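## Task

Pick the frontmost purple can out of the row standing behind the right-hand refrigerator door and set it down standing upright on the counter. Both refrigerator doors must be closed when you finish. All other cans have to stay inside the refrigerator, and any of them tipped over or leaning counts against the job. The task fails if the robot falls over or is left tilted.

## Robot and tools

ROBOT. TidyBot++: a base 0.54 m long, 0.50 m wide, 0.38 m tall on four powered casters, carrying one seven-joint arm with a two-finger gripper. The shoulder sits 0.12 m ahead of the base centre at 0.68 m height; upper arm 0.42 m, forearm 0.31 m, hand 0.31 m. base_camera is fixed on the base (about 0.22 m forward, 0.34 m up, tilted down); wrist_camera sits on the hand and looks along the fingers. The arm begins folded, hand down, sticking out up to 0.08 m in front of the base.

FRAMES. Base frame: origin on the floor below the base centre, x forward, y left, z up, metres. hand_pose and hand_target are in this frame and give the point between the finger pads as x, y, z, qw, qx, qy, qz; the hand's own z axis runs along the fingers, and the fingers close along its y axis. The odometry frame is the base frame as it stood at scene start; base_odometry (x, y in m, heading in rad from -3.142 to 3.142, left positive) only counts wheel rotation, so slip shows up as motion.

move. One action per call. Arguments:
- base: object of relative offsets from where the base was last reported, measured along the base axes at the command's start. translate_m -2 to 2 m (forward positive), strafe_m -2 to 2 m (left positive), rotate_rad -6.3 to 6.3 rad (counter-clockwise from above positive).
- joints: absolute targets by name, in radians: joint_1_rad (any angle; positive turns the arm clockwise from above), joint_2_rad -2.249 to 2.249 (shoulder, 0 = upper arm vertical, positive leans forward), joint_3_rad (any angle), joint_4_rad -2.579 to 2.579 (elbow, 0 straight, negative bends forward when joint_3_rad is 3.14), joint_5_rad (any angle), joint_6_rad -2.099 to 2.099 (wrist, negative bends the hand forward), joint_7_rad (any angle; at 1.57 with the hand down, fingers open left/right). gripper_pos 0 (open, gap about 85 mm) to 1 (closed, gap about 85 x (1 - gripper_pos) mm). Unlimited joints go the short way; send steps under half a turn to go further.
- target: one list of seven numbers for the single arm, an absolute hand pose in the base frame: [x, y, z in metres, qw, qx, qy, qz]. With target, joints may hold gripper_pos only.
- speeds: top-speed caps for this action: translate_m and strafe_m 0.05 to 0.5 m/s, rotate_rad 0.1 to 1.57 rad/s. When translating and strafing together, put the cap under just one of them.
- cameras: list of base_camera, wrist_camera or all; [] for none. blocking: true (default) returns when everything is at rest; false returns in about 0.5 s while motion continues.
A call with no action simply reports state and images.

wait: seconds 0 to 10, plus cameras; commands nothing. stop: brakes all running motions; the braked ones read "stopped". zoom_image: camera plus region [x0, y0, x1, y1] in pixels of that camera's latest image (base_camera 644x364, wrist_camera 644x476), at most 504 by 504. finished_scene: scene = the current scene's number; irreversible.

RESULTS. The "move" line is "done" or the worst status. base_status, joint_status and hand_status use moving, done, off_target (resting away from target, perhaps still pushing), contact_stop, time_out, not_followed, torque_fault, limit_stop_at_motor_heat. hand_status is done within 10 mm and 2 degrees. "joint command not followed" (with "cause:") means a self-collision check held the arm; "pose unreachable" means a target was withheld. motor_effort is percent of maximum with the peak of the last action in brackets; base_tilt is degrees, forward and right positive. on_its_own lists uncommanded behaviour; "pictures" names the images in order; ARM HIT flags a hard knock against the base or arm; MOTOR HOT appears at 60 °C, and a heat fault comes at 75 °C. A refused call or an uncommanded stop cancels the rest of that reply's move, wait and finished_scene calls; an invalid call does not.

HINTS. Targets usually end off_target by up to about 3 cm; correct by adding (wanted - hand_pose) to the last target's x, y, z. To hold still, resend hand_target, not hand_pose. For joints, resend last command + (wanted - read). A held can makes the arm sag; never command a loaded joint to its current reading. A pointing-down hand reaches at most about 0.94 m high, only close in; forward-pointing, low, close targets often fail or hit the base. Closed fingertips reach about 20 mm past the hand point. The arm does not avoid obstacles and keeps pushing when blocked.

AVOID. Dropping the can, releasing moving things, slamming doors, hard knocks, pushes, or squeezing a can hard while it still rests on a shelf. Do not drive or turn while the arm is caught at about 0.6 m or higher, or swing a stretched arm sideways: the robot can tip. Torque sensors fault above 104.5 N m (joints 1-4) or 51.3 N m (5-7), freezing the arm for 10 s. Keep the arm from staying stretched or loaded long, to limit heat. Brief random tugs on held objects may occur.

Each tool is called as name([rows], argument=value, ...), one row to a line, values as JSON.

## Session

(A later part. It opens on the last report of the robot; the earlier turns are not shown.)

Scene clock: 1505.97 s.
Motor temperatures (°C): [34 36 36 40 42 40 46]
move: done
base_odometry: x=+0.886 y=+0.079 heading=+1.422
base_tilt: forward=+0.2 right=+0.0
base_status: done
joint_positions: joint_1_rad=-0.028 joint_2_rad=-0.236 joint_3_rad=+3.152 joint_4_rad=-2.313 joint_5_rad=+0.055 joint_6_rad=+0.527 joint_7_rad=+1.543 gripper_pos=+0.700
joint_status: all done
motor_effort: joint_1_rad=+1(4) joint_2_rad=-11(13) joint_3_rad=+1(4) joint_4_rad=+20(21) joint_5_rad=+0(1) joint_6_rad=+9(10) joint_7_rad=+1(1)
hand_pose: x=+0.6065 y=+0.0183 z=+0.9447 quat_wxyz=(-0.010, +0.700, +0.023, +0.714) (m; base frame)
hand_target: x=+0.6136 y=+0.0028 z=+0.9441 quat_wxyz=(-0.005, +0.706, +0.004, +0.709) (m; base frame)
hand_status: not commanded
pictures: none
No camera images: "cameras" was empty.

move(base={"translate_m": 0.17, "strafe_m": 0.514}, cameras=["wrist_camera"])

Scene clock: 1510.53 s.
Motor temperatures (°C): [34 36 36 40 42 40 46]
move: done
base_odometry: x=+0.403 y=+0.323 heading=+1.422
base_tilt: forward=+0.2 right=+0.0
base_status: done
joint_positions: joint_1_rad=-0.027 joint_2_rad=-0.232 joint_3_rad=+3.153 joint_4_rad=-2.313 joint_5_rad=+0.055 joint_6_rad=+0.527 joint_7_rad=+1.543 gripper_pos=+0.700
joint_status: not commanded
motor_effort: joint_1_rad=+1(3) joint_2_rad=-12(12) joint_3_rad=+1(3) joint_4_rad=+19(21) joint_5_rad=+0(1) joint_6_rad=+9(10) joint_7_rad=+0(1)
hand_pose: x=+0.6076 y=+0.0171 z=+0.9428 quat_wxyz=(-0.009, +0.701, +0.022, +0.713) (m; base frame)
hand_target: x=+0.6136 y=+0.0028 z=+0.9441 quat_wxyz=(-0.005, +0.706, +0.004, +0.709) (m; base frame)
hand_status: not commanded
pictures: wrist_camera
camera_calibration:
wrist_camera: T_world_to_cam=[[0.0506561, -0.998488, -0.0213698, 0.0109839], [-0.00456555, 0.0211655, -0.999766, 0.997279], [0.998706, 0.0507418, -0.00348648, -0.463741], [0, 0, 0, 1]] pos_world=[0.467138, 0.0133904, 0.995663]

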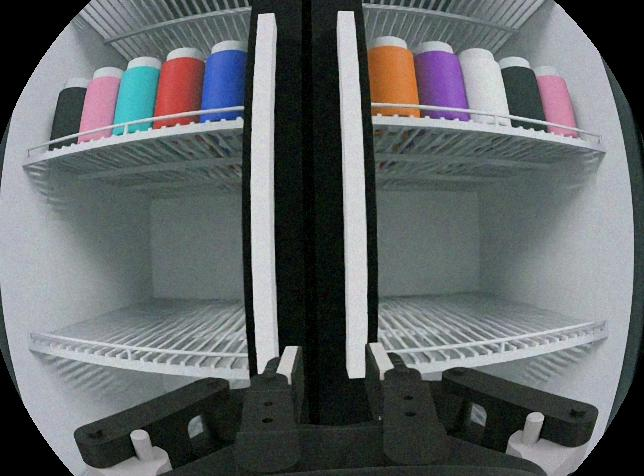

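move(base={"translate_m": 0.04, "strafe_m": -0.102, "rotate_rad": 0.12}, joints={"joint_2_rad": -0.22, "joint_4_rad": -2.28}, cameras=["wrist_camera"])

Scene clock: 1515.63 s.
Motor temperatures (°C): [34 36 36 40 42 40 46]
move: done
base_odometry: x=+0.510 y=+0.347 heading=+1.542
base_tilt: forward=+0.2 right=+0.0
base_status: done
joint_positions: joint_1_rad=-0.023 joint_2_rad=-0.229 joint_3_rad=+3.159 joint_4_rad=-2.307 joint_5_rad=+0.055 joint_6_rad=+0.527 joint_7_rad=+1.543 gripper_pos=+0.700
joint_status: all done
motor_effort: joint_1_rad=+1(4) joint_2_rad=-11(12) joint_3_rad=+0(4) joint_4_rad=+20(21) joint_5_rad=+0(1) joint_6_rad=+9(10) joint_7_rad=+0(1)
hand_pose: x=+0.6096 y=+0.0121 z=+0.9449 quat_wxyz=(-0.006, +0.700, +0.018, +0.714) (m; base frame)
hand_target: x=+0.6162 y=+0.0028 z=+0.9480 quat_wxyz=(-0.005, +0.703, +0.004, +0.711) (m; base frame)
hand_status: not commanded
pictures: wrist_camera
camera_calibration:
wrist_camera: T_world_to_cam=[[0.0410549, -0.998902, -0.0225676, 0.0128646], [-0.00133202, 0.0225319, -0.999745, 0.997501], [0.999156, 0.0410745, -0.00040551, -0.468512], [0, 0, 0, 1]] pos_world=[0.468917, 0.00961882, 0.997347]

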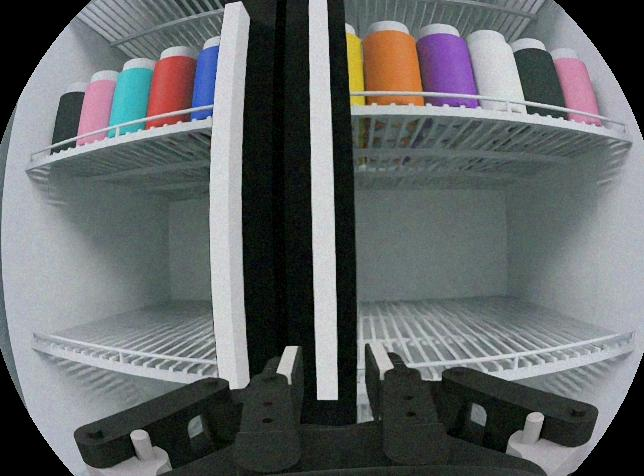

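move(base={"translate_m": 0.08}, speeds={"translate_m": 0.15}, joints={"joint_2_rad": -0.216, "joint_4_rad": -2.27}, cameras=["wrist_camera"])

Scene clock: 1519.37 s.
Motor temperatures (°C): [34 36 36 40 42 40 46]
move: done
base_odometry: x=+0.513 y=+0.428 heading=+1.542
base_tilt: forward=+0.2 right=+0.0
base_status: done
joint_positions: joint_1_rad=-0.023 joint_2_rad=-0.219 joint_3_rad=+3.159 joint_4_rad=-2.299 joint_5_rad=+0.055 joint_6_rad=+0.527 joint_7_rad=+1.543 gripper_pos=+0.700
joint_status: all done
motor_effort: joint_1_rad=+2(3) joint_2_rad=-11(14) joint_3_rad=+1(2) joint_4_rad=+19(22) joint_5_rad=+0(1) joint_6_rad=+9(10) joint_7_rad=+0(1)
hand_pose: x=+0.6133 y=+0.0121 z=+0.9448 quat_wxyz=(-0.006, +0.701, +0.018, +0.713) (m; base frame)
hand_target: x=+0.6187 y=+0.0028 z=+0.9519 quat_wxyz=(-0.005, +0.701, +0.005, +0.713) (m; base frame)
hand_status: not commanded
pictures: wrist_camera
camera_calibration:
wrist_camera: T_world_to_cam=[[0.0409853, -0.998907, -0.0224603, 0.0126993], [-0.00303294, 0.0223547, -0.999746, 0.998458], [0.999155, 0.041043, -0.00211342, -0.470637], [0, 0, 0, 1]] pos_world=[0.472747, 0.00968157, 0.997495]

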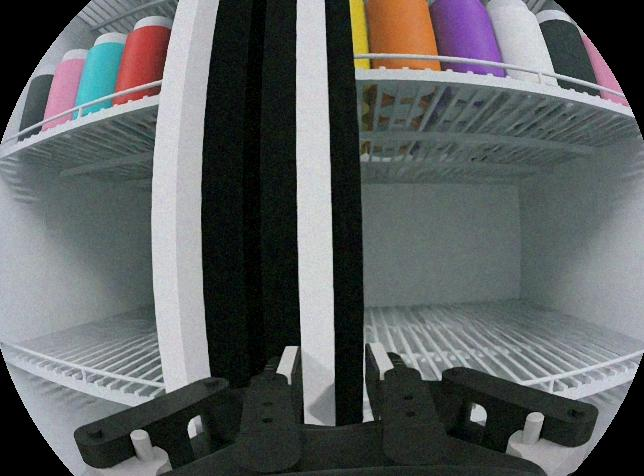

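move(base={"translate_m": 0.018, "strafe_m": 0.004}, speeds={"translate_m": 0.15}, cameras=[])

move(joints={"gripper_pos": 1.0}, cameras=["wrist_camera"])

move(base={"translate_m": -0.04}, speeds={"translate_m": 0.1}, cameras=[])

move(base={"translate_m": -0.04}, speeds={"translate_m": 0.1}, cameras=[])

move(base={"translate_m": -0.07, "strafe_m": -0.134, "rotate_rad": 0.2}, speeds={"translate_m": 0.15, "rotate_rad": 0.2}, cameras=[])

move(base={"translate_m": -0.07, "strafe_m": -0.134, "rotate_rad": 0.2}, speeds={"translate_m": 0.15, "rotate_rad": 0.2}, cameras=[])

move(base={"translate_m": -0.07, "strafe_m": -0.134, "rotate_rad": 0.2}, speeds={"translate_m": 0.15, "rotate_rad": 0.2}, cameras=["wrist_camera"])

Scene clock: 1526.77 s.
Motor temperatures (°C): [34 36 36 40 42 40 46]
move: done
base_odometry: x=+0.509 y=+0.446 heading=+1.542
base_tilt: forward=+0.2 right=+0.0
base_status: done
joint_positions: joint_1_rad=-0.023 joint_2_rad=-0.214 joint_3_rad=+3.159 joint_4_rad=-2.297 joint_5_rad=+0.055 joint_6_rad=+0.527 joint_7_rad=+1.543 gripper_pos=+0.700
joint_status: not commanded
motor_effort: joint_1_rad=+0(2) joint_2_rad=-12(14) joint_3_rad=+0(3) joint_4_rad=+19(22) joint_5_rad=+0(1) joint_6_rad=+9(10) joint_7_rad=+0(1)
hand_pose: x=+0.6149 y=+0.0121 z=+0.9436 quat_wxyz=(-0.006, +0.702, +0.018, +0.712) (m; base frame)
hand_target: x=+0.6187 y=+0.0028 z=+0.9519 quat_wxyz=(-0.005, +0.701, +0.005, +0.713) (m; base frame)
hand_status: not commanded
pictures: none
No camera images: "cameras" was empty.

Scene clock: 1527.47 s.
Motor temperatures (°C): [34 36 36 40 42 40 46]
move: off_target
base_odometry: x=+0.509 y=+0.446 heading=+1.542
base_tilt: forward=+0.2 right=+0.0
base_status: not commanded
joint_positions: joint_1_rad=-0.024 joint_2_rad=-0.214 joint_3_rad=+3.153 joint_4_rad=-2.297 joint_5_rad=+0.055 joint_6_rad=+0.527 joint_7_rad=+1.543 gripper_pos=+0.877
joint_status: gripper_pos off_target (ended at +0.877, target +1.000)
motor_effort: joint_1_rad=+3(8) joint_2_rad=-10(12) joint_3_rad=+3(8) joint_4_rad=+21(25) joint_5_rad=+0(3) joint_6_rad=+9(12) joint_7_rad=+1(2)
hand_pose: x=+0.6148 y=+0.0157 z=+0.9437 quat_wxyz=(-0.008, +0.702, +0.021, +0.712) (m; base frame)
hand_target: x=+0.6187 y=+0.0028 z=+0.9519 quat_wxyz=(-0.005, +0.701, +0.005, +0.713) (m; base frame)
hand_status: not commanded
pictures: wrist_camera
camera_calibration:
wrist_camera: T_world_to_cam=[[0.0474094, -0.998648, -0.0213084, 0.011162], [-0.00590705, 0.0210517, -0.999761, 0.999009], [0.998858, 0.0475239, -0.00490102, -0.469522], [0, 0, 0, 1]] pos_world=[0.474358, 0.0124297, 0.996707]

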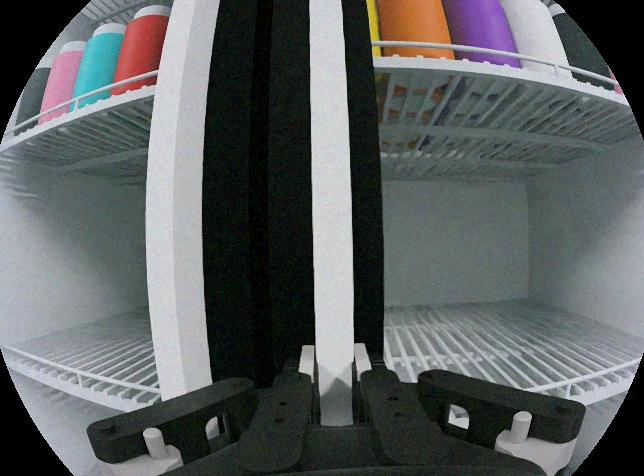

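Scene clock: 1528.40 s.
Motor temperatures (°C): [34 36 36 40 42 40 46]
move: done
base_odometry: x=+0.508 y=+0.406 heading=+1.542
base_tilt: forward=+0.3 right=+0.0
base_status: done
joint_positions: joint_1_rad=-0.024 joint_2_rad=-0.136 joint_3_rad=+3.154 joint_4_rad=-2.228 joint_5_rad=+0.055 joint_6_rad=+0.527 joint_7_rad=+1.543 gripper_pos=+0.878
joint_status: not commanded
motor_effort: joint_1_rad=+3(6) joint_2_rad=-27(29) joint_3_rad=+2(5) joint_4_rad=+9(21) joint_5_rad=+0(2) joint_6_rad=+7(10) joint_7_rad=+1(2)
hand_pose: x=+0.6457 y=+0.0159 z=+0.9438 quat_wxyz=(-0.008, +0.705, +0.021, +0.709) (m; base frame)
hand_target: x=+0.6187 y=+0.0028 z=+0.9519 quat_wxyz=(-0.005, +0.701, +0.005, +0.713) (m; base frame)
hand_status: not commanded
pictures: none
No camera images: "cameras" was empty.

Scene clock: 1529.47 s.
Motor temperatures (°C): [34 36 36 40 42 40 46]
move: done
base_odometry: x=+0.507 y=+0.366 heading=+1.542
base_tilt: forward=+0.2 right=+0.0
base_status: done
joint_positions: joint_1_rad=-0.020 joint_2_rad=-0.187 joint_3_rad=+3.159 joint_4_rad=-2.273 joint_5_rad=+0.055 joint_6_rad=+0.526 joint_7_rad=+1.543 gripper_pos=+0.878
joint_status: not commanded
motor_effort: joint_1_rad=+2(6) joint_2_rad=-18(32) joint_3_rad=+2(6) joint_4_rad=+19(23) joint_5_rad=+0(2) joint_6_rad=+10(12) joint_7_rad=+2(3)
hand_pose: x=+0.6256 y=+0.0105 z=+0.9438 quat_wxyz=(-0.005, +0.703, +0.017, +0.711) (m; base frame)
hand_target: x=+0.6187 y=+0.0028 z=+0.9519 quat_wxyz=(-0.005, +0.701, +0.005, +0.713) (m; base frame)
hand_status: not commanded
pictures: none
No camera images: "cameras" was empty.

Scene clock: 1531.13 s.
Motor temperatures (°C): [34 36 36 40 42 40 46]
move: done
base_odometry: x=+0.639 y=+0.292 heading=+1.742
base_tilt: forward=+0.2 right=+0.0
base_status: done
joint_positions: joint_1_rad=-0.012 joint_2_rad=-0.186 joint_3_rad=+3.167 joint_4_rad=-2.271 joint_5_rad=+0.055 joint_6_rad=+0.526 joint_7_rad=+1.543 gripper_pos=+0.878
joint_status: not commanded
motor_effort: joint_1_rad=+1(4) joint_2_rad=-18(20) joint_3_rad=+0(6) joint_4_rad=+17(22) joint_5_rad=+0(3) joint_6_rad=+9(12) joint_7_rad=+2(3)
hand_pose: x=+0.6265 y=+0.0018 z=+0.9438 quat_wxyz=(+0.001, +0.703, +0.010, +0.711) (m; base frame)
hand_target: x=+0.6187 y=+0.0028 z=+0.9519 quat_wxyz=(-0.005, +0.701, +0.005, +0.713) (m; base frame)
hand_status: not commanded
pictures: none
No camera images: "cameras" was empty.

Scene clock: 1532.80 s.
Motor temperatures (°C): [34 36 36 40 42 40 46]
move: done
base_odometry: x=+0.783 y=+0.246 heading=+1.943
base_tilt: forward=+0.2 right=+0.0
base_status: done
joint_positions: joint_1_rad=-0.003 joint_2_rad=-0.184 joint_3_rad=+3.175 joint_4_rad=-2.270 joint_5_rad=+0.055 joint_6_rad=+0.525 joint_7_rad=+1.543 gripper_pos=+0.878
joint_status: not commanded
motor_effort: joint_1_rad=-1(6) joint_2_rad=-17(21) joint_3_rad=-2(8) joint_4_rad=+17(23) joint_5_rad=+1(4) joint_6_rad=+9(13) joint_7_rad=+1(2)
hand_pose: x=+0.6273 y=-0.0072 z=+0.9438 quat_wxyz=(+0.006, +0.704, +0.004, +0.711) (m; base frame)
hand_target: x=+0.6187 y=+0.0028 z=+0.9519 quat_wxyz=(-0.005, +0.701, +0.005, +0.713) (m; base frame)
hand_status: not commanded
pictures: none
No camera images: "cameras" was empty.

Scene clock: 1534.47 s.
Motor temperatures (°C): [34 36 36 40 42 40 46]
move: done
base_odometry: x=+0.933 y=+0.229 heading=+2.143
base_tilt: forward=+0.2 right=+0.0
base_status: done
joint_positions: joint_1_rad=+0.004 joint_2_rad=-0.183 joint_3_rad=+3.181 joint_4_rad=-2.269 joint_5_rad=+0.055 joint_6_rad=+0.525 joint_7_rad=+1.543 gripper_pos=+0.878
joint_status: not commanded
motor_effort: joint_1_rad=-2(8) joint_2_rad=-17(21) joint_3_rad=-3(10) joint_4_rad=+18(22) joint_5_rad=+2(5) joint_6_rad=+9(12) joint_7_rad=+2(2)
hand_pose: x=+0.6275 y=-0.0140 z=+0.9437 quat_wxyz=(+0.010, +0.704, -0.001, +0.710) (m; base frame)
hand_target: x=+0.6187 y=+0.0028 z=+0.9519 quat_wxyz=(-0.005, +0.701, +0.005, +0.713) (m; base frame)
hand_status: not commanded
pictures: wrist_camera
camera_calibration:
wrist_camera: T_world_to_cam=[[-0.0089907, -0.999614, -0.0262843, 0.0209565], [-0.00973377, 0.0263716, -0.999605, 1.00211], [0.999912, -0.00873131, -0.00996712, -0.477517], [0, 0, 0, 1]] pos_world=[0.487418, -0.0096482, 0.997505]

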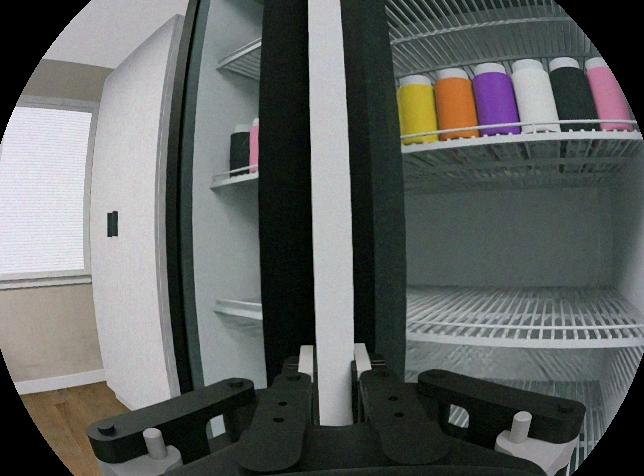

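move(joints={"joint_1_rad": -0.25}, cameras=[])

move(joints={"joint_1_rad": -0.45, "joint_3_rad": 2.98}, cameras=[])

move(joints={"gripper_pos": 0.1, "joint_1_rad": -0.58, "joint_3_rad": 2.85}, blocking=false, cameras=[])

wait(seconds=0.8, cameras=["wrist_camera"])

Scene clock: 1540.97 s.
Motor temperatures (°C): [34 36 36 40 42 40 46]
move: off_target
base_odometry: x=+0.933 y=+0.229 heading=+2.142
base_tilt: forward=+0.2 right=+0.1
base_status: not commanded
joint_positions: joint_1_rad=-0.106 joint_2_rad=-0.183 joint_3_rad=+3.274 joint_4_rad=-2.269 joint_5_rad=+0.043 joint_6_rad=+0.525 joint_7_rad=+1.543 gripper_pos=+0.878
joint_status: joint_1_rad off_target (ended at -0.106, target -0.250)
motor_effort: joint_1_rad=-22(23) joint_2_rad=-15(17) joint_3_rad=-24(25) joint_4_rad=+14(18) joint_5_rad=+9(9) joint_6_rad=+8(10) joint_7_rad=-3(3)
hand_pose: x=+0.6289 y=-0.0105 z=+0.9436 quat_wxyz=(-0.004, +0.704, -0.006, +0.710) (m; base frame)
hand_target: x=+0.6039 y=+0.1205 z=+0.9519 quat_wxyz=(-0.089, +0.696, +0.088, +0.707) (m; base frame)
hand_status: not commanded
pictures: none
No camera images: "cameras" was empty.

Scene clock: 1542.40 s.
Motor temperatures (°C): [34 36 36 40 42 40 46]
move: off_target
base_odometry: x=+0.938 y=+0.229 heading=+2.124
base_tilt: forward=+0.2 right=+0.1
base_status: not commanded
joint_positions: joint_1_rad=-0.193 joint_2_rad=-0.183 joint_3_rad=+3.245 joint_4_rad=-2.269 joint_5_rad=-0.023 joint_6_rad=+0.525 joint_7_rad=+1.545 gripper_pos=+0.878
joint_status: joint_1_rad off_target (ended at -0.193, target -0.450); joint_3_rad off_target (ended at +3.245, target +2.980)
motor_effort: joint_1_rad=-45(47) joint_2_rad=-19(20) joint_3_rad=-49(51) joint_4_rad=+20(21) joint_5_rad=+19(19) joint_6_rad=+11(12) joint_7_rad=-5(7)
hand_pose: x=+0.6272 y=+0.0391 z=+0.9437 quat_wxyz=(-0.051, +0.704, +0.005, +0.709) (m; base frame)
hand_target: x=+0.5181 y=+0.2988 z=+0.9496 quat_wxyz=(-0.207, +0.664, +0.230, +0.681) (m; base frame)
hand_status: not commanded
pictures: none
No camera images: "cameras" was empty.

Scene clock: 1542.90 s.
Motor temperatures (°C): [34 36 36 40 42 40 46]
move: moving
base_odometry: x=+0.942 y=+0.228 heading=+2.107
base_tilt: forward=+0.2 right=+0.1
base_status: not commanded
joint_positions: joint_1_rad=-0.270 joint_2_rad=-0.195 joint_3_rad=+3.172 joint_4_rad=-2.269 joint_5_rad=-0.074 joint_6_rad=+0.525 joint_7_rad=+1.545 gripper_pos=+0.328
joint_status: joint_1_rad moving; joint_3_rad moving; gripper_pos moving
motor_effort: joint_1_rad=-49(51) joint_2_rad=-13(19) joint_3_rad=-52(57) joint_4_rad=+19(20) joint_5_rad=+25(26) joint_6_rad=+5(11) joint_7_rad=-1(5)
hand_pose: x=+0.6126 y=+0.1086 z=+0.9497 quat_wxyz=(-0.107, +0.699, +0.037, +0.706) (m; base frame)
hand_target: x=+0.4403 y=+0.3816 z=+0.9464 quat_wxyz=(-0.271, +0.633, +0.309, +0.656) (m; base frame)
hand_status: not commanded
pictures: none
No camera images: "cameras" was empty.

Scene clock: 1543.70 s.
Motor temperatures (°C): [34 36 36 40 42 40 46]
earlier move: moving
base_odometry: x=+0.944 y=+0.228 heading=+2.097
base_tilt: forward=+0.2 right=+0.0
base_status: not commanded
joint_positions: joint_1_rad=-0.587 joint_2_rad=-0.212 joint_3_rad=+2.847 joint_4_rad=-2.269 joint_5_rad=+0.070 joint_6_rad=+0.525 joint_7_rad=+1.545 gripper_pos=+0.100
joint_status: joint_1_rad moving; joint_3_rad moving; the others done
motor_effort: joint_1_rad=-1(51) joint_2_rad=-11(19) joint_3_rad=+0(57) joint_4_rad=+21(21) joint_5_rad=+0(26) joint_6_rad=+9(11) joint_7_rad=+0(5)
hand_pose: x=+0.4168 y=+0.4021 z=+0.9515 quat_wxyz=(-0.284, +0.611, +0.337, +0.658) (m; base frame)
hand_target: x=+0.4234 y=+0.3954 z=+0.9457 quat_wxyz=(-0.283, +0.626, +0.323, +0.650) (m; base frame)
hand_status: not commanded
wait: 0.80 s; no rest
pictures: wrist_camera
camera_calibration:
wrist_camera: T_world_to_cam=[[0.792314, -0.607416, 0.0573165, -0.135996], [0.049355, -0.0298255, -0.998336, 0.993581], [0.608115, 0.793824, 0.00634786, -0.438019], [0, 0, 0, 1]] pos_world=[0.325079, 0.294738, 1.0025]

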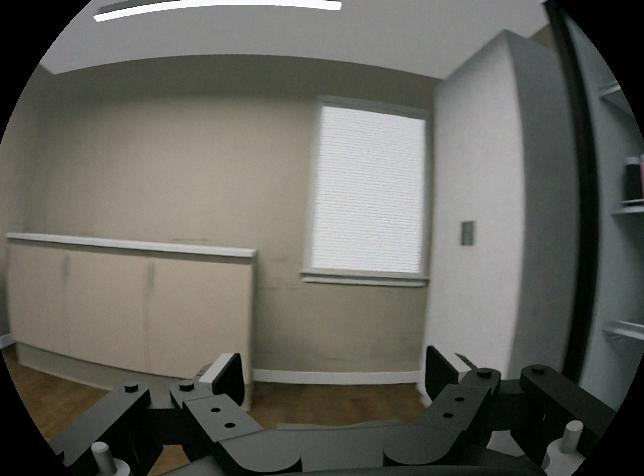

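move(joints={"joint_1_rad": -0.012, "joint_2_rad": -0.224, "joint_3_rad": 3.162, "joint_4_rad": -2.29, "joint_5_rad": 0.044, "joint_6_rad": 0.50, "joint_7_rad": 1.536, "gripper_pos": 0.7}, base={"translate_m": -0.12, "rotate_rad": -0.55}, cameras=[])

Scene clock: 1751.10 s.
Motor temperatures (°C): [34 36 35 40 42 40 46]
earlier move: done
move: done
base_odometry: x=+1.005 y=+0.124 heading=+1.546
base_tilt: forward=+0.2 right=+0.0
base_status: done
joint_positions: joint_1_rad=-0.033 joint_2_rad=-0.214 joint_3_rad=+3.145 joint_4_rad=-2.269 joint_5_rad=+0.070 joint_6_rad=+0.525 joint_7_rad=+1.545 gripper_pos=+0.700
joint_status: all done
motor_effort: joint_1_rad=+1(4) joint_2_rad=-11(14) joint_3_rad=+1(6) joint_4_rad=+20(21) joint_5_rad=+0(2) joint_6_rad=+9(10) joint_7_rad=+0(2)
hand_pose: x=+0.6183 y=+0.0267 z=+0.9588 quat_wxyz=(-0.011, +0.692, +0.034, +0.721) (m; base frame)
hand_target: x=+0.6136 y=+0.0028 z=+0.9441 quat_wxyz=(-0.005, +0.706, +0.004, +0.709) (m; base frame)
hand_status: not commanded
pictures: none
No camera images: "cameras" was empty.

move(base={"strafe_m":0.5}, cameras=["wrist_camera"])

Scene clock: 1772.40 s.
Motor temperatures (°C): [34 36 35 40 42 40 46]
move: done
base_odometry: x=+0.505 y=+0.136 heading=+1.546
base_tilt: forward=+0.2 right=+0.0
base_status: done
joint_positions: joint_1_rad=-0.029 joint_2_rad=-0.214 joint_3_rad=+3.151 joint_4_rad=-2.269 joint_5_rad=+0.070 joint_6_rad=+0.525 joint_7_rad=+1.545 gripper_pos=+0.700
joint_status: not commanded
motor_effort: joint_1_rad=+0(3) joint_2_rad=-12(13) joint_3_rad=+1(4) joint_4_rad=+20(21) joint_5_rad=+0(1) joint_6_rad=+9(9) joint_7_rad=+0(1)
hand_pose: x=+0.6186 y=+0.0218 z=+0.9586 quat_wxyz=(-0.008, +0.692, +0.031, +0.721) (m; base frame)
hand_target: x=+0.6136 y=+0.0028 z=+0.9441 quat_wxyz=(-0.005, +0.706, +0.004, +0.709) (m; base frame)
hand_status: not commanded
pictures: wrist_camera
camera_calibration:
wrist_camera: T_world_to_cam=[[0.061965, -0.998066, -0.00503875, -0.00720753], [0.0189898, 0.00622649, -0.9998, 0.998834], [0.997898, 0.0618569, 0.0193389, -0.496491], [0, 0, 0, 1]] pos_world=[0.476926, 0.0172986, 1.0082]

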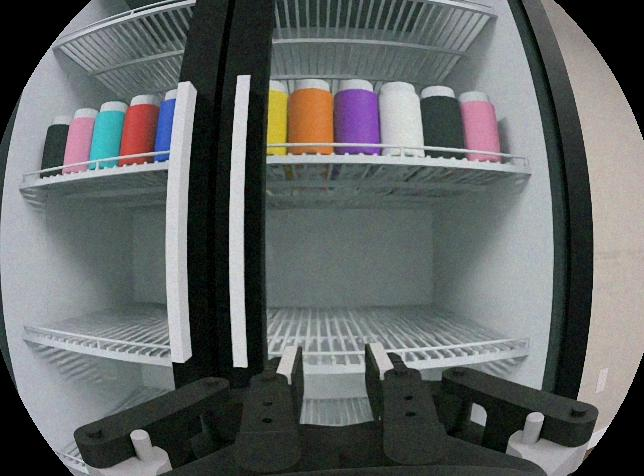

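move(base={"strafe_m":0.065,"translate_m":0.12}, joints={"joint_1_rad":-0.012,"joint_2_rad":-0.22,"joint_3_rad":3.162,"joint_4_rad":-2.28,"joint_5_rad":0.044,"joint_6_rad":0.5,"joint_7_rad":1.536}, cameras=["wrist_camera"])

Scene clock: 1778.47 s.
Motor temperatures (°C): [34 36 35 40 42 40 46]
move: done
base_odometry: x=+0.443 y=+0.258 heading=+1.546
base_tilt: forward=+0.2 right=+0.0
base_status: done
joint_positions: joint_1_rad=-0.029 joint_2_rad=-0.210 joint_3_rad=+3.151 joint_4_rad=-2.270 joint_5_rad=+0.070 joint_6_rad=+0.525 joint_7_rad=+1.545 gripper_pos=+0.700
joint_status: all done
motor_effort: joint_1_rad=+1(2) joint_2_rad=-11(15) joint_3_rad=+2(2) joint_4_rad=+21(21) joint_5_rad=+0(1) joint_6_rad=+9(10) joint_7_rad=+1(1)
hand_pose: x=+0.6195 y=+0.0217 z=+0.9567 quat_wxyz=(-0.008, +0.694, +0.031, +0.719) (m; base frame)
hand_target: x=+0.6162 y=+0.0028 z=+0.9480 quat_wxyz=(-0.005, +0.703, +0.004, +0.711) (m; base frame)
hand_status: not commanded
pictures: wrist_camera
camera_calibration:
wrist_camera: T_world_to_cam=[[0.0616264, -0.998086, -0.00519998, -0.00705189], [0.0151139, 0.00614246, -0.999867, 0.999315], [0.997985, 0.0615396, 0.0154635, -0.493728], [0, 0, 0, 1]] pos_world=[0.478064, 0.0172072, 1.00678]

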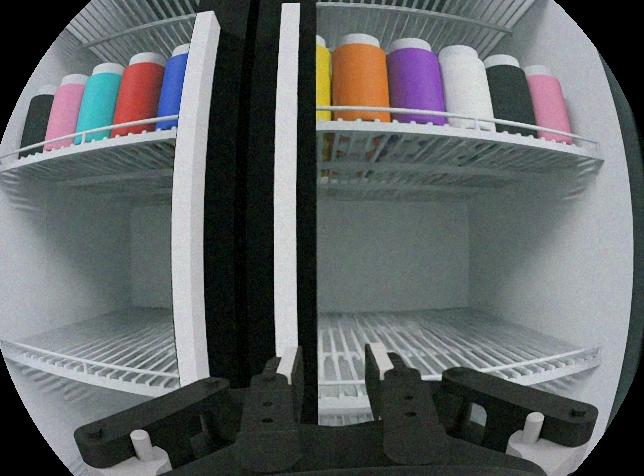

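move(base={"strafe_m":0.022,"translate_m":0.05}, speeds={"translate_m":0.15}, cameras=["wrist_camera"])

zoom_image(camera="wrist_camera", region=[222, 230, 422, 430])

Scene clock: 1783.27 s.
Motor temperatures (°C): [34 36 35 40 42 40 46]
move: done
base_odometry: x=+0.422 y=+0.308 heading=+1.546
base_tilt: forward=+0.2 right=+0.0
base_status: done
joint_positions: joint_1_rad=-0.029 joint_2_rad=-0.211 joint_3_rad=+3.151 joint_4_rad=-2.270 joint_5_rad=+0.070 joint_6_rad=+0.525 joint_7_rad=+1.545 gripper_pos=+0.700
joint_status: not commanded
motor_effort: joint_1_rad=+1(2) joint_2_rad=-12(14) joint_3_rad=+0(2) joint_4_rad=+20(21) joint_5_rad=+0(1) joint_6_rad=+9(10) joint_7_rad=+0(1)
hand_pose: x=+0.6193 y=+0.0216 z=+0.9570 quat_wxyz=(-0.008, +0.694, +0.031, +0.720) (m; base frame)
hand_target: x=+0.6162 y=+0.0028 z=+0.9480 quat_wxyz=(-0.005, +0.703, +0.004, +0.711) (m; base frame)
hand_status: not commanded
pictures: wrist_camera
camera_calibration:
wrist_camera: T_world_to_cam=[[0.0616004, -0.998087, -0.00517879, -0.00706325], [0.0157602, 0.00616067, -0.999857, 0.999231], [0.997976, 0.06151, 0.0161096, -0.494167], [0, 0, 0, 1]] pos_world=[0.477854, 0.0171905, 1.00701]

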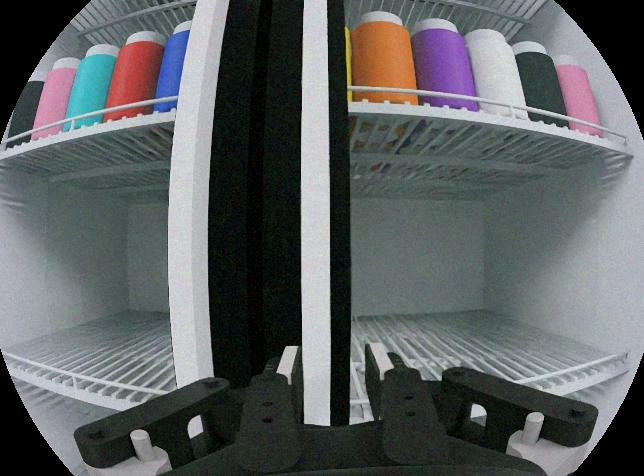

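Scaled by 2.520.

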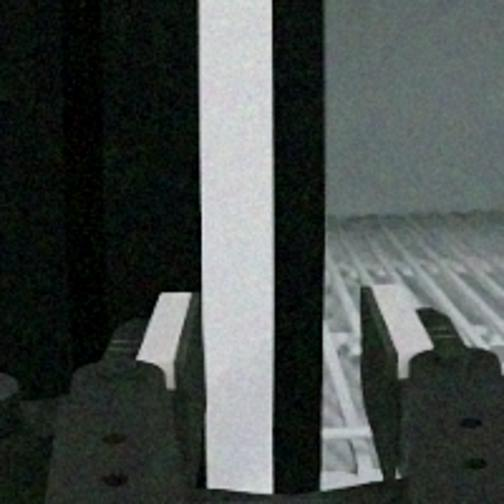

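move(base={"strafe_m":-0.045,"translate_m":0.02,"rotate_rad":0.085}, speeds={"translate_m":0.15}, cameras=["wrist_camera"])

zoom_image(camera="wrist_camera", region=[222, 230, 422, 430])

Scene clock: 1795.57 s.
Motor temperatures (°C): [34 36 35 40 42 40 46]
move: done
base_odometry: x=+0.467 y=+0.327 heading=+1.632
base_tilt: forward=+0.2 right=+0.0
base_status: done
joint_positions: joint_1_rad=-0.025 joint_2_rad=-0.211 joint_3_rad=+3.155 joint_4_rad=-2.270 joint_5_rad=+0.070 joint_6_rad=+0.525 joint_7_rad=+1.545 gripper_pos=+0.700
joint_status: not commanded
motor_effort: joint_1_rad=+1(2) joint_2_rad=-12(13) joint_3_rad=+1(4) joint_4_rad=+20(21) joint_5_rad=+0(1) joint_6_rad=+9(9) joint_7_rad=+1(1)
hand_pose: x=+0.6195 y=+0.0173 z=+0.9570 quat_wxyz=(-0.005, +0.694, +0.028, +0.720) (m; base frame)
hand_target: x=+0.6162 y=+0.0028 z=+0.9480 quat_wxyz=(-0.005, +0.703, +0.004, +0.711) (m; base frame)
hand_status: not commanded
pictures: wrist_camera
camera_calibration:
wrist_camera: T_world_to_cam=[[0.0534842, -0.99855, -0.00611166, -0.00546288], [0.0158178, 0.00696685, -0.999851, 0.99923], [0.998443, 0.0533795, 0.0161675, -0.494314], [0, 0, 0, 1]] pos_world=[0.478031, 0.0139698, 1.00704]

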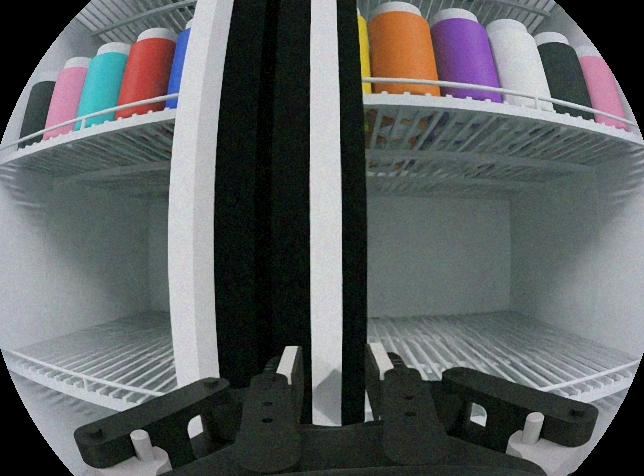

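Scaled by 2.520.

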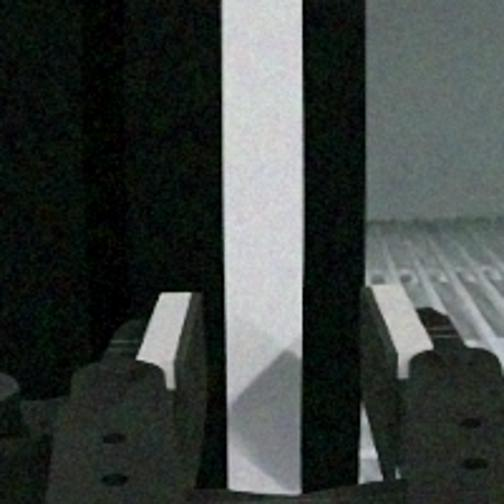

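move(base={"translate_m":0.025}, speeds={"translate_m":0.1}, cameras=[])

move(joints={"gripper_pos":1.0}, cameras=["wrist_camera"])

Scene clock: 1798.67 s.
Motor temperatures (°C): [34 36 35 40 42 40 46]
move: done
base_odometry: x=+0.466 y=+0.352 heading=+1.632
base_tilt: forward=+0.2 right=+0.0
base_status: done
joint_positions: joint_1_rad=-0.025 joint_2_rad=-0.210 joint_3_rad=+3.155 joint_4_rad=-2.270 joint_5_rad=+0.070 joint_6_rad=+0.525 joint_7_rad=+1.545 gripper_pos=+0.700
joint_status: not commanded
motor_effort: joint_1_rad=+1(3) joint_2_rad=-12(14) joint_3_rad=+1(2) joint_4_rad=+20(21) joint_5_rad=+0(0) joint_6_rad=+9(10) joint_7_rad=+1(1)
hand_pose: x=+0.6197 y=+0.0173 z=+0.9566 quat_wxyz=(-0.005, +0.694, +0.028, +0.719) (m; base frame)
hand_target: x=+0.6162 y=+0.0028 z=+0.9480 quat_wxyz=(-0.005, +0.703, +0.004, +0.711) (m; base frame)
hand_status: not commanded
pictures: none
No camera images: "cameras" was empty.

Scene clock: 1799.37 s.
Motor temperatures (°C): [34 36 35 40 42 40 46]
move: off_target
base_odometry: x=+0.466 y=+0.352 heading=+1.632
base_tilt: forward=+0.2 right=+0.0
base_status: not commanded
joint_positions: joint_1_rad=-0.028 joint_2_rad=-0.211 joint_3_rad=+3.148 joint_4_rad=-2.271 joint_5_rad=+0.069 joint_6_rad=+0.525 joint_7_rad=+1.545 gripper_pos=+0.882
joint_status: gripper_pos off_target (ended at +0.882, target +1.000)
motor_effort: joint_1_rad=+1(8) joint_2_rad=-11(13) joint_3_rad=-1(9) joint_4_rad=+20(22) joint_5_rad=+2(4) joint_6_rad=+9(10) joint_7_rad=+2(3)
hand_pose: x=+0.6191 y=+0.0226 z=+0.9565 quat_wxyz=(-0.008, +0.694, +0.031, +0.719) (m; base frame)
hand_target: x=+0.6162 y=+0.0028 z=+0.9480 quat_wxyz=(-0.005, +0.703, +0.004, +0.711) (m; base frame)
hand_status: not commanded
pictures: wrist_camera
camera_calibration:
wrist_camera: T_world_to_cam=[[0.0630388, -0.997996, -0.0054775, -0.00668562], [0.0148958, 0.00642868, -0.999868, 0.999261], [0.9979, 0.0629489, 0.0152712, -0.493199], [0, 0, 0, 1]] pos_world=[0.4777, 0.0179502, 1.00662]

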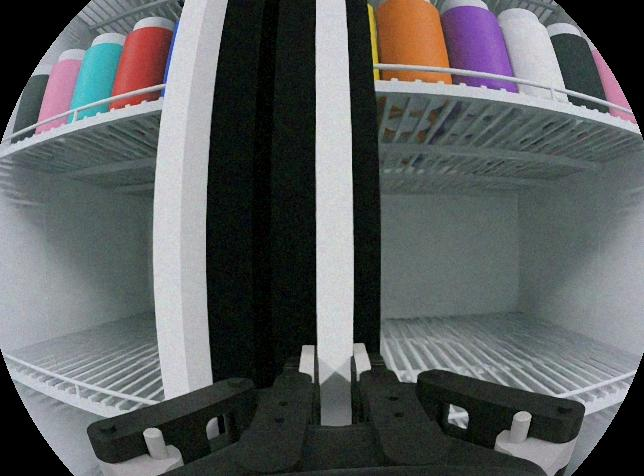

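move(base={"translate_m":-0.04}, speeds={"translate_m":0.1}, cameras=[])

move(base={"translate_m":-0.04}, speeds={"translate_m":0.1}, cameras=["wrist_camera"])

move(base={"translate_m":-0.07,"strafe_m":-0.134,"rotate_rad":0.2}, speeds={"translate_m":0.15,"rotate_rad":0.2}, cameras=[])

move(base={"translate_m":-0.07,"strafe_m":-0.134,"rotate_rad":0.2}, speeds={"translate_m":0.15,"rotate_rad":0.2}, cameras=[])

move(base={"translate_m":-0.07,"strafe_m":-0.134,"rotate_rad":0.2}, speeds={"translate_m":0.15,"rotate_rad":0.2}, cameras=["wrist_camera"])

Scene clock: 1830.20 s.
Motor temperatures (°C): [34 36 35 40 42 40 46]
move: done
base_odometry: x=+0.468 y=+0.312 heading=+1.632
base_tilt: forward=+0.2 right=+0.0
base_status: done
joint_positions: joint_1_rad=-0.025 joint_2_rad=-0.208 joint_3_rad=+3.156 joint_4_rad=-2.268 joint_5_rad=+0.069 joint_6_rad=+0.525 joint_7_rad=+1.545 gripper_pos=+0.883
joint_status: not commanded
motor_effort: joint_1_rad=+0(5) joint_2_rad=-13(28) joint_3_rad=-1(5) joint_4_rad=+18(20) joint_5_rad=+3(3) joint_6_rad=+8(9) joint_7_rad=+3(4)
hand_pose: x=+0.6206 y=+0.0165 z=+0.9563 quat_wxyz=(-0.005, +0.694, +0.027, +0.719) (m; base frame)
hand_target: x=+0.6162 y=+0.0028 z=+0.9480 quat_wxyz=(-0.005, +0.703, +0.004, +0.711) (m; base frame)
hand_status: not commanded
pictures: none
No camera images: "cameras" was empty.

Scene clock: 1831.17 s.
Motor temperatures (°C): [34 36 35 40 42 40 46]
move: done
base_odometry: x=+0.471 y=+0.272 heading=+1.632
base_tilt: forward=+0.2 right=+0.0
base_status: done
joint_positions: joint_1_rad=-0.020 joint_2_rad=-0.204 joint_3_rad=+3.164 joint_4_rad=-2.265 joint_5_rad=+0.069 joint_6_rad=+0.525 joint_7_rad=+1.545 gripper_pos=+0.883
joint_status: not commanded
motor_effort: joint_1_rad=-1(2) joint_2_rad=-14(16) joint_3_rad=-1(4) joint_4_rad=+15(19) joint_5_rad=+2(4) joint_6_rad=+7(10) joint_7_rad=+2(4)
hand_pose: x=+0.6222 y=+0.0100 z=+0.9563 quat_wxyz=(-0.001, +0.695, +0.022, +0.719) (m; base frame)
hand_target: x=+0.6162 y=+0.0028 z=+0.9480 quat_wxyz=(-0.005, +0.703, +0.004, +0.711) (m; base frame)
hand_status: not commanded
pictures: wrist_camera
camera_calibration:
wrist_camera: T_world_to_cam=[[0.0395824, -0.999178, -0.00876451, -0.00172453], [0.0136524, 0.00931136, -0.999863, 0.999858], [0.999123, 0.0394573, 0.0140098, -0.494803], [0, 0, 0, 1]] pos_world=[0.480787, 0.00849045, 1.00664]

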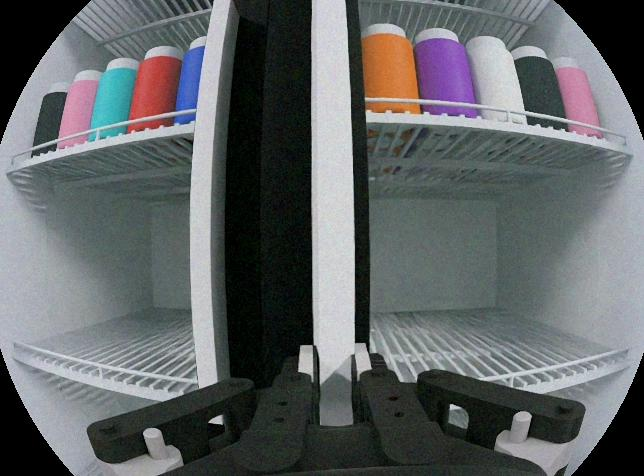

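Scene clock: 1832.83 s.
Motor temperatures (°C): [34 36 35 40 42 40 46]
move: done
base_odometry: x=+0.609 y=+0.211 heading=+1.832
base_tilt: forward=+0.2 right=+0.0
base_status: done
joint_positions: joint_1_rad=-0.005 joint_2_rad=-0.202 joint_3_rad=+3.175 joint_4_rad=-2.264 joint_5_rad=+0.069 joint_6_rad=+0.525 joint_7_rad=+1.545 gripper_pos=+0.883
joint_status: not commanded
motor_effort: joint_1_rad=+0(6) joint_2_rad=-16(17) joint_3_rad=-1(7) joint_4_rad=+14(20) joint_5_rad=+2(4) joint_6_rad=+7(10) joint_7_rad=+2(3)
hand_pose: x=+0.6232 y=-0.0039 z=+0.9563 quat_wxyz=(+0.008, +0.695, +0.012, +0.719) (m; base frame)
hand_target: x=+0.6162 y=+0.0028 z=+0.9480 quat_wxyz=(-0.005, +0.703, +0.004, +0.711) (m; base frame)
hand_status: not commanded
pictures: none
No camera images: "cameras" was empty.

Scene clock: 1834.50 s.
Motor temperatures (°C): [34 36 35 40 42 40 46]
move: done
base_odometry: x=+0.756 y=+0.178 heading=+2.033
base_tilt: forward=+0.2 right=+0.0
base_status: done
joint_positions: joint_1_rad=+0.008 joint_2_rad=-0.200 joint_3_rad=+3.187 joint_4_rad=-2.262 joint_5_rad=+0.067 joint_6_rad=+0.525 joint_7_rad=+1.545 gripper_pos=+0.883
joint_status: not commanded
motor_effort: joint_1_rad=-3(8) joint_2_rad=-15(18) joint_3_rad=-5(10) joint_4_rad=+14(19) joint_5_rad=+3(5) joint_6_rad=+7(10) joint_7_rad=+2(3)
hand_pose: x=+0.6238 y=-0.0173 z=+0.9564 quat_wxyz=(+0.016, +0.695, +0.002, +0.719) (m; base frame)
hand_target: x=+0.6162 y=+0.0028 z=+0.9480 quat_wxyz=(-0.005, +0.703, +0.004, +0.711) (m; base frame)
hand_status: not commanded
pictures: none
No camera images: "cameras" was empty.

Scene clock: 1836.17 s.
Motor temperatures (°C): [34 36 35 40 42 40 46]
move: done
base_odometry: x=+0.908 y=+0.175 heading=+2.233
base_tilt: forward=+0.2 right=+0.0
base_status: done
joint_positions: joint_1_rad=+0.018 joint_2_rad=-0.199 joint_3_rad=+3.197 joint_4_rad=-2.261 joint_5_rad=+0.064 joint_6_rad=+0.525 joint_7_rad=+1.545 gripper_pos=+0.883
joint_status: not commanded
motor_effort: joint_1_rad=-6(10) joint_2_rad=-15(18) joint_3_rad=-7(12) joint_4_rad=+14(18) joint_5_rad=+3(6) joint_6_rad=+7(10) joint_7_rad=+2(2)
hand_pose: x=+0.6240 y=-0.0279 z=+0.9564 quat_wxyz=(+0.021, +0.695, -0.007, +0.718) (m; base frame)
hand_target: x=+0.6162 y=+0.0028 z=+0.9480 quat_wxyz=(-0.005, +0.703, +0.004, +0.711) (m; base frame)
hand_status: not commanded
pictures: wrist_camera
camera_calibration:
wrist_camera: T_world_to_cam=[[-0.0327698, -0.999271, -0.0196008, 0.0157998], [0.0140488, 0.0191488, -0.999718, 1.00014], [0.999364, -0.0330359, 0.013411, -0.496723], [0, 0, 0, 1]] pos_world=[0.482874, -0.0197729, 1.00682]

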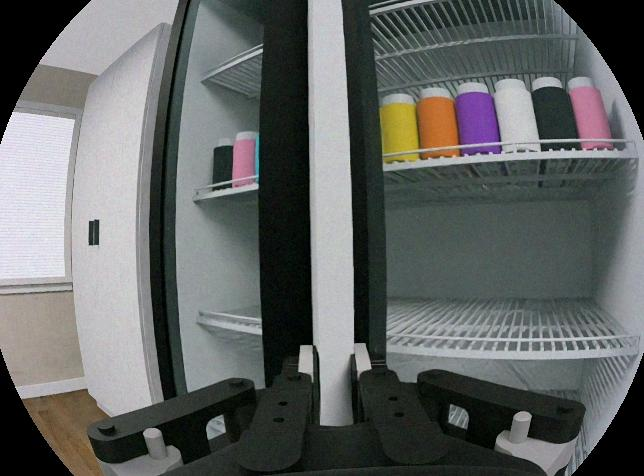

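move(joints={"joint_1_rad":-0.25}, cameras=[])

move(joints={"joint_1_rad":-0.45,"joint_3_rad":2.98}, cameras=["wrist_camera"])

move(joints={"joint_1_rad":-0.58,"joint_3_rad":2.85,"gripper_pos":0.25}, blocking=false, cameras=["wrist_camera"])

wait(seconds=1, cameras=["wrist_camera"])

Scene clock: 1845.27 s.
Motor temperatures (°C): [34 36 35 40 42 40 46]
move: off_target
base_odometry: x=+0.908 y=+0.175 heading=+2.232
base_tilt: forward=+0.2 right=+0.0
base_status: not commanded
joint_positions: joint_1_rad=-0.097 joint_2_rad=-0.199 joint_3_rad=+3.287 joint_4_rad=-2.260 joint_5_rad=+0.037 joint_6_rad=+0.525 joint_7_rad=+1.545 gripper_pos=+0.883
joint_status: joint_1_rad off_target (ended at -0.097, target -0.250)
motor_effort: joint_1_rad=-24(26) joint_2_rad=-13(16) joint_3_rad=-28(28) joint_4_rad=+12(14) joint_5_rad=+10(10) joint_6_rad=+6(7) joint_7_rad=-2(3)
hand_pose: x=+0.6259 y=-0.0238 z=+0.9563 quat_wxyz=(+0.002, +0.695, -0.018, +0.719) (m; base frame)
hand_target: x=+0.6015 y=+0.1199 z=+0.9480 quat_wxyz=(-0.089, +0.698, +0.088, +0.705) (m; base frame)
hand_status: not commanded
pictures: none
No camera images: "cameras" was empty.

Scene clock: 1846.63 s.
Motor temperatures (°C): [34 36 35 40 42 40 46]
move: off_target
base_odometry: x=+0.913 y=+0.175 heading=+2.208
base_tilt: forward=+0.2 right=+0.1
base_status: not commanded
joint_positions: joint_1_rad=-0.201 joint_2_rad=-0.198 joint_3_rad=+3.240 joint_4_rad=-2.259 joint_5_rad=-0.025 joint_6_rad=+0.525 joint_7_rad=+1.545 gripper_pos=+0.883
joint_status: joint_1_rad off_target (ended at -0.201, target -0.450); joint_3_rad off_target (ended at +3.240, target +2.980)
motor_effort: joint_1_rad=-44(48) joint_2_rad=-17(18) joint_3_rad=-48(52) joint_4_rad=+14(17) joint_5_rad=+19(19) joint_6_rad=+7(9) joint_7_rad=-4(7)
hand_pose: x=+0.6240 y=+0.0450 z=+0.9567 quat_wxyz=(-0.057, +0.695, +0.009, +0.717) (m; base frame)
hand_target: x=+0.5161 y=+0.2973 z=+0.9457 quat_wxyz=(-0.206, +0.666, +0.231, +0.679) (m; base frame)
hand_status: not commanded
pictures: wrist_camera
camera_calibration:
wrist_camera: T_world_to_cam=[[0.100653, -0.989329, -0.105339, 0.0870408], [0.00368068, 0.106246, -0.994333, 0.996447], [0.994915, 0.0996946, 0.0143354, -0.49836], [0, 0, 0, 1]] pos_world=[0.483397, 0.0299269, 1.00711]

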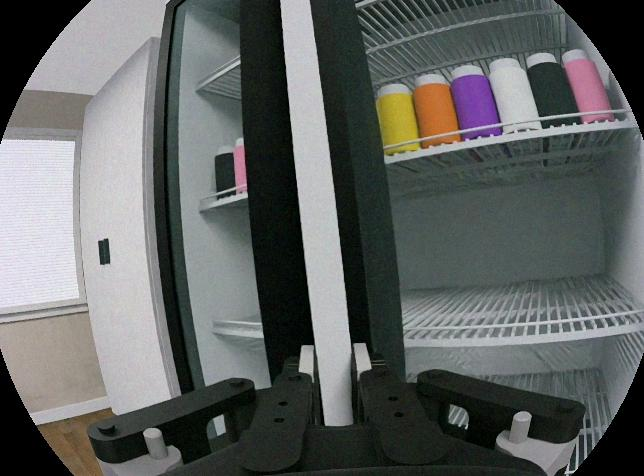

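Scene clock: 1847.13 s.
Motor temperatures (°C): [34 36 35 40 42 40 46]
move: moving
base_odometry: x=+0.915 y=+0.175 heading=+2.204
base_tilt: forward=+0.2 right=+0.0
base_status: not commanded
joint_positions: joint_1_rad=-0.369 joint_2_rad=-0.209 joint_3_rad=+3.074 joint_4_rad=-2.263 joint_5_rad=-0.026 joint_6_rad=+0.525 joint_7_rad=+1.545 gripper_pos=+0.351
joint_status: joint_1_rad moving; joint_3_rad moving; gripper_pos moving
motor_effort: joint_1_rad=+4(51) joint_2_rad=-14(18) joint_3_rad=+5(56) joint_4_rad=+17(20) joint_5_rad=-1(27) joint_6_rad=+9(9) joint_7_rad=+1(5)
hand_pose: x=+0.5731 y=+0.2125 z=+0.9598 quat_wxyz=(-0.164, +0.679, +0.134, +0.703) (m; base frame)
hand_target: x=+0.4387 y=+0.3798 z=+0.9425 quat_wxyz=(-0.270, +0.635, +0.310, +0.654) (m; base frame)
hand_status: not commanded
pictures: wrist_camera
camera_calibration:
wrist_camera: T_world_to_cam=[[0.418044, -0.905465, -0.0732931, 0.0277257], [-0.0107995, 0.075722, -0.99707, 0.999354], [0.908363, 0.417611, 0.0218765, -0.489706], [0, 0, 0, 1]] pos_world=[0.444033, 0.153938, 1.00917]

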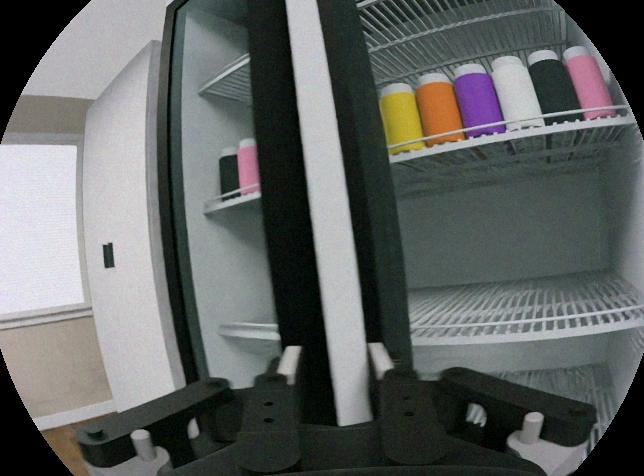

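Scene clock: 1847.93 s.
Motor temperatures (°C): [34 36 35 40 42 40 46]
earlier move: done
base_odometry: x=+0.914 y=+0.175 heading=+2.205
base_tilt: forward=+0.2 right=+0.0
base_status: not commanded
joint_positions: joint_1_rad=-0.583 joint_2_rad=-0.216 joint_3_rad=+2.852 joint_4_rad=-2.268 joint_5_rad=+0.076 joint_6_rad=+0.525 joint_7_rad=+1.545 gripper_pos=+0.250
joint_status: all done
motor_effort: joint_1_rad=+0(51) joint_2_rad=-11(18) joint_3_rad=+1(56) joint_4_rad=+20(20) joint_5_rad=+0(27) joint_6_rad=+9(9) joint_7_rad=+1(5)
hand_pose: x=+0.4188 y=+0.3992 z=+0.9543 quat_wxyz=(-0.281, +0.609, +0.336, +0.661) (m; base frame)
hand_target: x=+0.4219 y=+0.3935 z=+0.9417 quat_wxyz=(-0.282, +0.628, +0.324, +0.649) (m; base frame)
hand_status: not commanded
wait: 0.80 of 1 s (the move ended)
pictures: wrist_camera
camera_calibration:
wrist_camera: T_world_to_cam=[[0.788037, -0.612379, 0.0631659, -0.141368], [0.0570251, -0.029553, -0.997935, 0.992501], [0.612981, 0.790012, 0.0116322, -0.442541], [0, 0, 0, 1]] pos_world=[0.326075, 0.292373, 1.00453]

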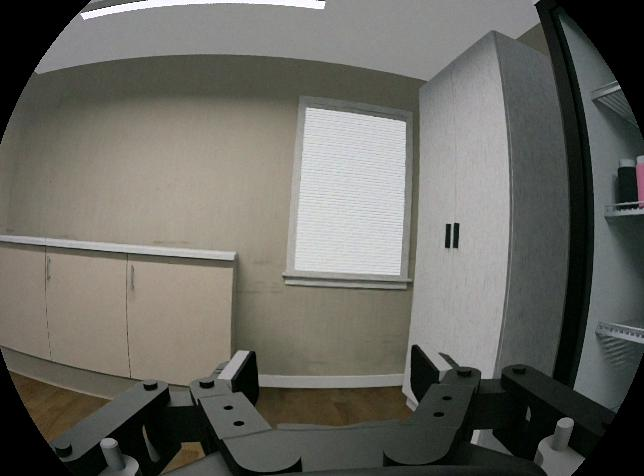

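move(base={"translate_m":-0.3,"rotate_rad":-0.695}, joints={"joint_1_rad":0.3,"joint_2_rad":-0.22,"joint_3_rad":3.14,"joint_4_rad":-2.28,"gripper_pos":0.6}, cameras=[])

move(joints={"joint_1_rad":1.4,"joint_2_rad":0.7,"joint_3_rad":2.2,"joint_4_rad":-2.2,"joint_5_rad":0.7,"joint_6_rad":0.8,"joint_7_rad":1.7}, cameras=[])

move(joints={"joint_1_rad":1.94,"joint_2_rad":1.57,"joint_3_rad":1.57,"joint_4_rad":-2.15,"joint_5_rad":1.435,"joint_6_rad":0.97,"joint_7_rad":1.81}, cameras=["wrist_camera"])

Scene clock: 2009.27 s.
Motor temperatures (°C): [34 36 35 40 42 40 46]
move: done
base_odometry: x=+1.092 y=-0.067 heading=+1.509
base_tilt: forward=+0.2 right=+0.0
base_status: done
joint_positions: joint_1_rad=+0.280 joint_2_rad=-0.215 joint_3_rad=+3.125 joint_4_rad=-2.268 joint_5_rad=+0.076 joint_6_rad=+0.525 joint_7_rad=+1.545 gripper_pos=+0.600
joint_status: all done
motor_effort: joint_1_rad=+1(4) joint_2_rad=-12(16) joint_3_rad=+1(4) joint_4_rad=+21(21) joint_5_rad=+0(1) joint_6_rad=+9(10) joint_7_rad=+1(1)
hand_pose: x=+0.6048 y=-0.1164 z=+0.9599 quat_wxyz=(+0.097, +0.690, -0.062, +0.715) (m; base frame)
hand_target: x=+0.5962 y=-0.1385 z=+0.9479 quat_wxyz=(+0.100, +0.697, -0.096, +0.704) (m; base frame)
hand_status: not commanded
pictures: none
No camera images: "cameras" was empty.

Scene clock: 2011.67 s.
Motor temperatures (°C): [34 36 35 40 42 40 46]
move: done
base_odometry: x=+1.092 y=-0.067 heading=+1.509
base_tilt: forward=+0.2 right=+0.0
base_status: not commanded
joint_positions: joint_1_rad=+1.380 joint_2_rad=+0.692 joint_3_rad=+2.215 joint_4_rad=-2.228 joint_5_rad=+0.639 joint_6_rad=+0.729 joint_7_rad=+1.655 gripper_pos=+0.600
joint_status: all done
motor_effort: joint_1_rad=+1(3) joint_2_rad=-24(26) joint_3_rad=-10(11) joint_4_rad=+10(21) joint_5_rad=+1(2) joint_6_rad=+9(10) joint_7_rad=+0(1)
hand_pose: x=+0.6646 y=-0.2026 z=+0.7149 quat_wxyz=(-0.043, +0.766, -0.030, +0.641) (m; base frame)
hand_target: x=+0.6716 y=-0.2091 z=+0.7508 quat_wxyz=(-0.017, +0.731, +0.007, +0.682) (m; base frame)
hand_status: not commanded
pictures: none
No camera images: "cameras" was empty.

Scene clock: 2014.10 s.
Motor temperatures (°C): [34 36 35 39 42 40 46]
move: done
base_odometry: x=+1.092 y=-0.067 heading=+1.509
base_tilt: forward=+0.2 right=+0.0
base_status: not commanded
joint_positions: joint_1_rad=+1.923 joint_2_rad=+1.564 joint_3_rad=+1.581 joint_4_rad=-2.176 joint_5_rad=+1.376 joint_6_rad=+0.904 joint_7_rad=+1.766 gripper_pos=+0.600
joint_status: all done
motor_effort: joint_1_rad=+1(4) joint_2_rad=-26(28) joint_3_rad=-16(17) joint_4_rad=+0(11) joint_5_rad=+2(3) joint_6_rad=+6(10) joint_7_rad=+0(1)
hand_pose: x=+0.4684 y=-0.3088 z=+0.9313 quat_wxyz=(-0.059, +0.344, -0.016, +0.937) (m; base frame)
hand_target: x=+0.4428 y=-0.3193 z=+0.9495 quat_wxyz=(-0.006, +0.302, +0.003, +0.953) (m; base frame)
hand_status: not commanded
pictures: wrist_camera
camera_calibration:
wrist_camera: T_world_to_cam=[[0.132765, -0.986941, -0.0912155, -0.277433], [0.739503, 0.159913, -0.653883, 0.364211], [0.659931, 0.0193587, 0.751077, -0.861931], [0, 0, 0, 1]] pos_world=[0.336313, -0.315366, 0.860221]

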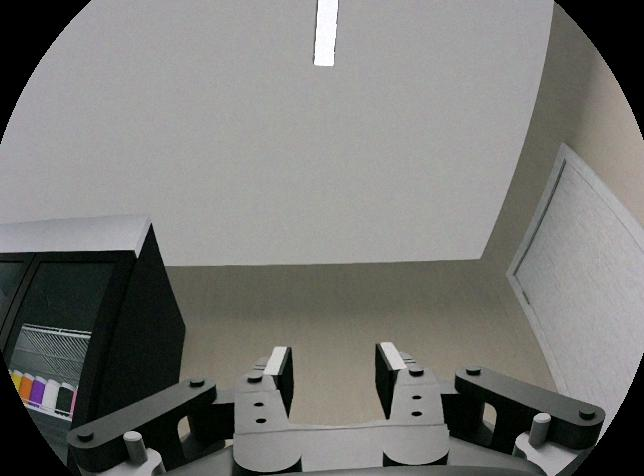

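move(joints={"joint_1_rad":1.957,"joint_2_rad":1.576,"joint_3_rad":1.66,"joint_4_rad":-2.125,"joint_5_rad":1.495,"joint_6_rad":1.04,"joint_7_rad":1.855}, cameras=[])

move(base={"strafe_m":1.0,"translate_m":0.38}, cameras=["wrist_camera"])

Scene clock: 2021.80 s.
Motor temperatures (°C): [34 36 35 39 42 40 46]
move: done
base_odometry: x=+1.092 y=-0.067 heading=+1.509
base_tilt: forward=+0.2 right=+0.0
base_status: not commanded
joint_positions: joint_1_rad=+1.938 joint_2_rad=+1.571 joint_3_rad=+1.642 joint_4_rad=-2.150 joint_5_rad=+1.436 joint_6_rad=+0.971 joint_7_rad=+1.811 gripper_pos=+0.600
joint_status: all done
motor_effort: joint_1_rad=+1(2) joint_2_rad=-27(28) joint_3_rad=-17(18) joint_4_rad=-1(2) joint_5_rad=+2(3) joint_6_rad=+5(7) joint_7_rad=-1(1)
hand_pose: x=+0.4600 y=-0.3250 z=+0.9180 quat_wxyz=(-0.011, +0.333, -0.009, +0.943) (m; base frame)
hand_target: x=+0.4394 y=-0.3361 z=+0.9235 quat_wxyz=(+0.040, +0.303, +0.006, +0.952) (m; base frame)
hand_status: not commanded
pictures: none
No camera images: "cameras" was empty.

Scene clock: 2025.17 s.
Motor temperatures (°C): [34 36 35 39 42 40 46]
move: done
base_odometry: x=+0.117 y=+0.374 heading=+1.509
base_tilt: forward=+0.2 right=+0.0
base_status: done
joint_positions: joint_1_rad=+1.945 joint_2_rad=+1.572 joint_3_rad=+1.642 joint_4_rad=-2.144 joint_5_rad=+1.442 joint_6_rad=+0.976 joint_7_rad=+1.812 gripper_pos=+0.600
joint_status: not commanded
motor_effort: joint_1_rad=+1(3) joint_2_rad=-27(28) joint_3_rad=-15(17) joint_4_rad=+0(2) joint_5_rad=+2(2) joint_6_rad=+6(6) joint_7_rad=+0(1)
hand_pose: x=+0.4565 y=-0.3301 z=+0.9187 quat_wxyz=(-0.003, +0.330, -0.010, +0.944) (m; base frame)
hand_target: x=+0.4394 y=-0.3361 z=+0.9235 quat_wxyz=(+0.040, +0.303, +0.006, +0.952) (m; base frame)
hand_status: not commanded
pictures: wrist_camera
camera_calibration:
wrist_camera: T_world_to_cam=[[0.033974, -0.998649, -0.0393132, -0.304554], [0.768918, 0.0512463, -0.63729, 0.303665], [0.638444, -0.00857733, 0.76962, -0.860715], [0, 0, 0, 1]] pos_world=[0.326372, -0.327087, 0.843973]

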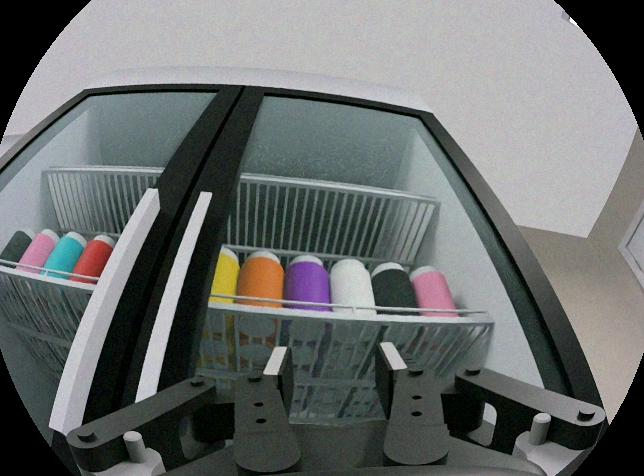

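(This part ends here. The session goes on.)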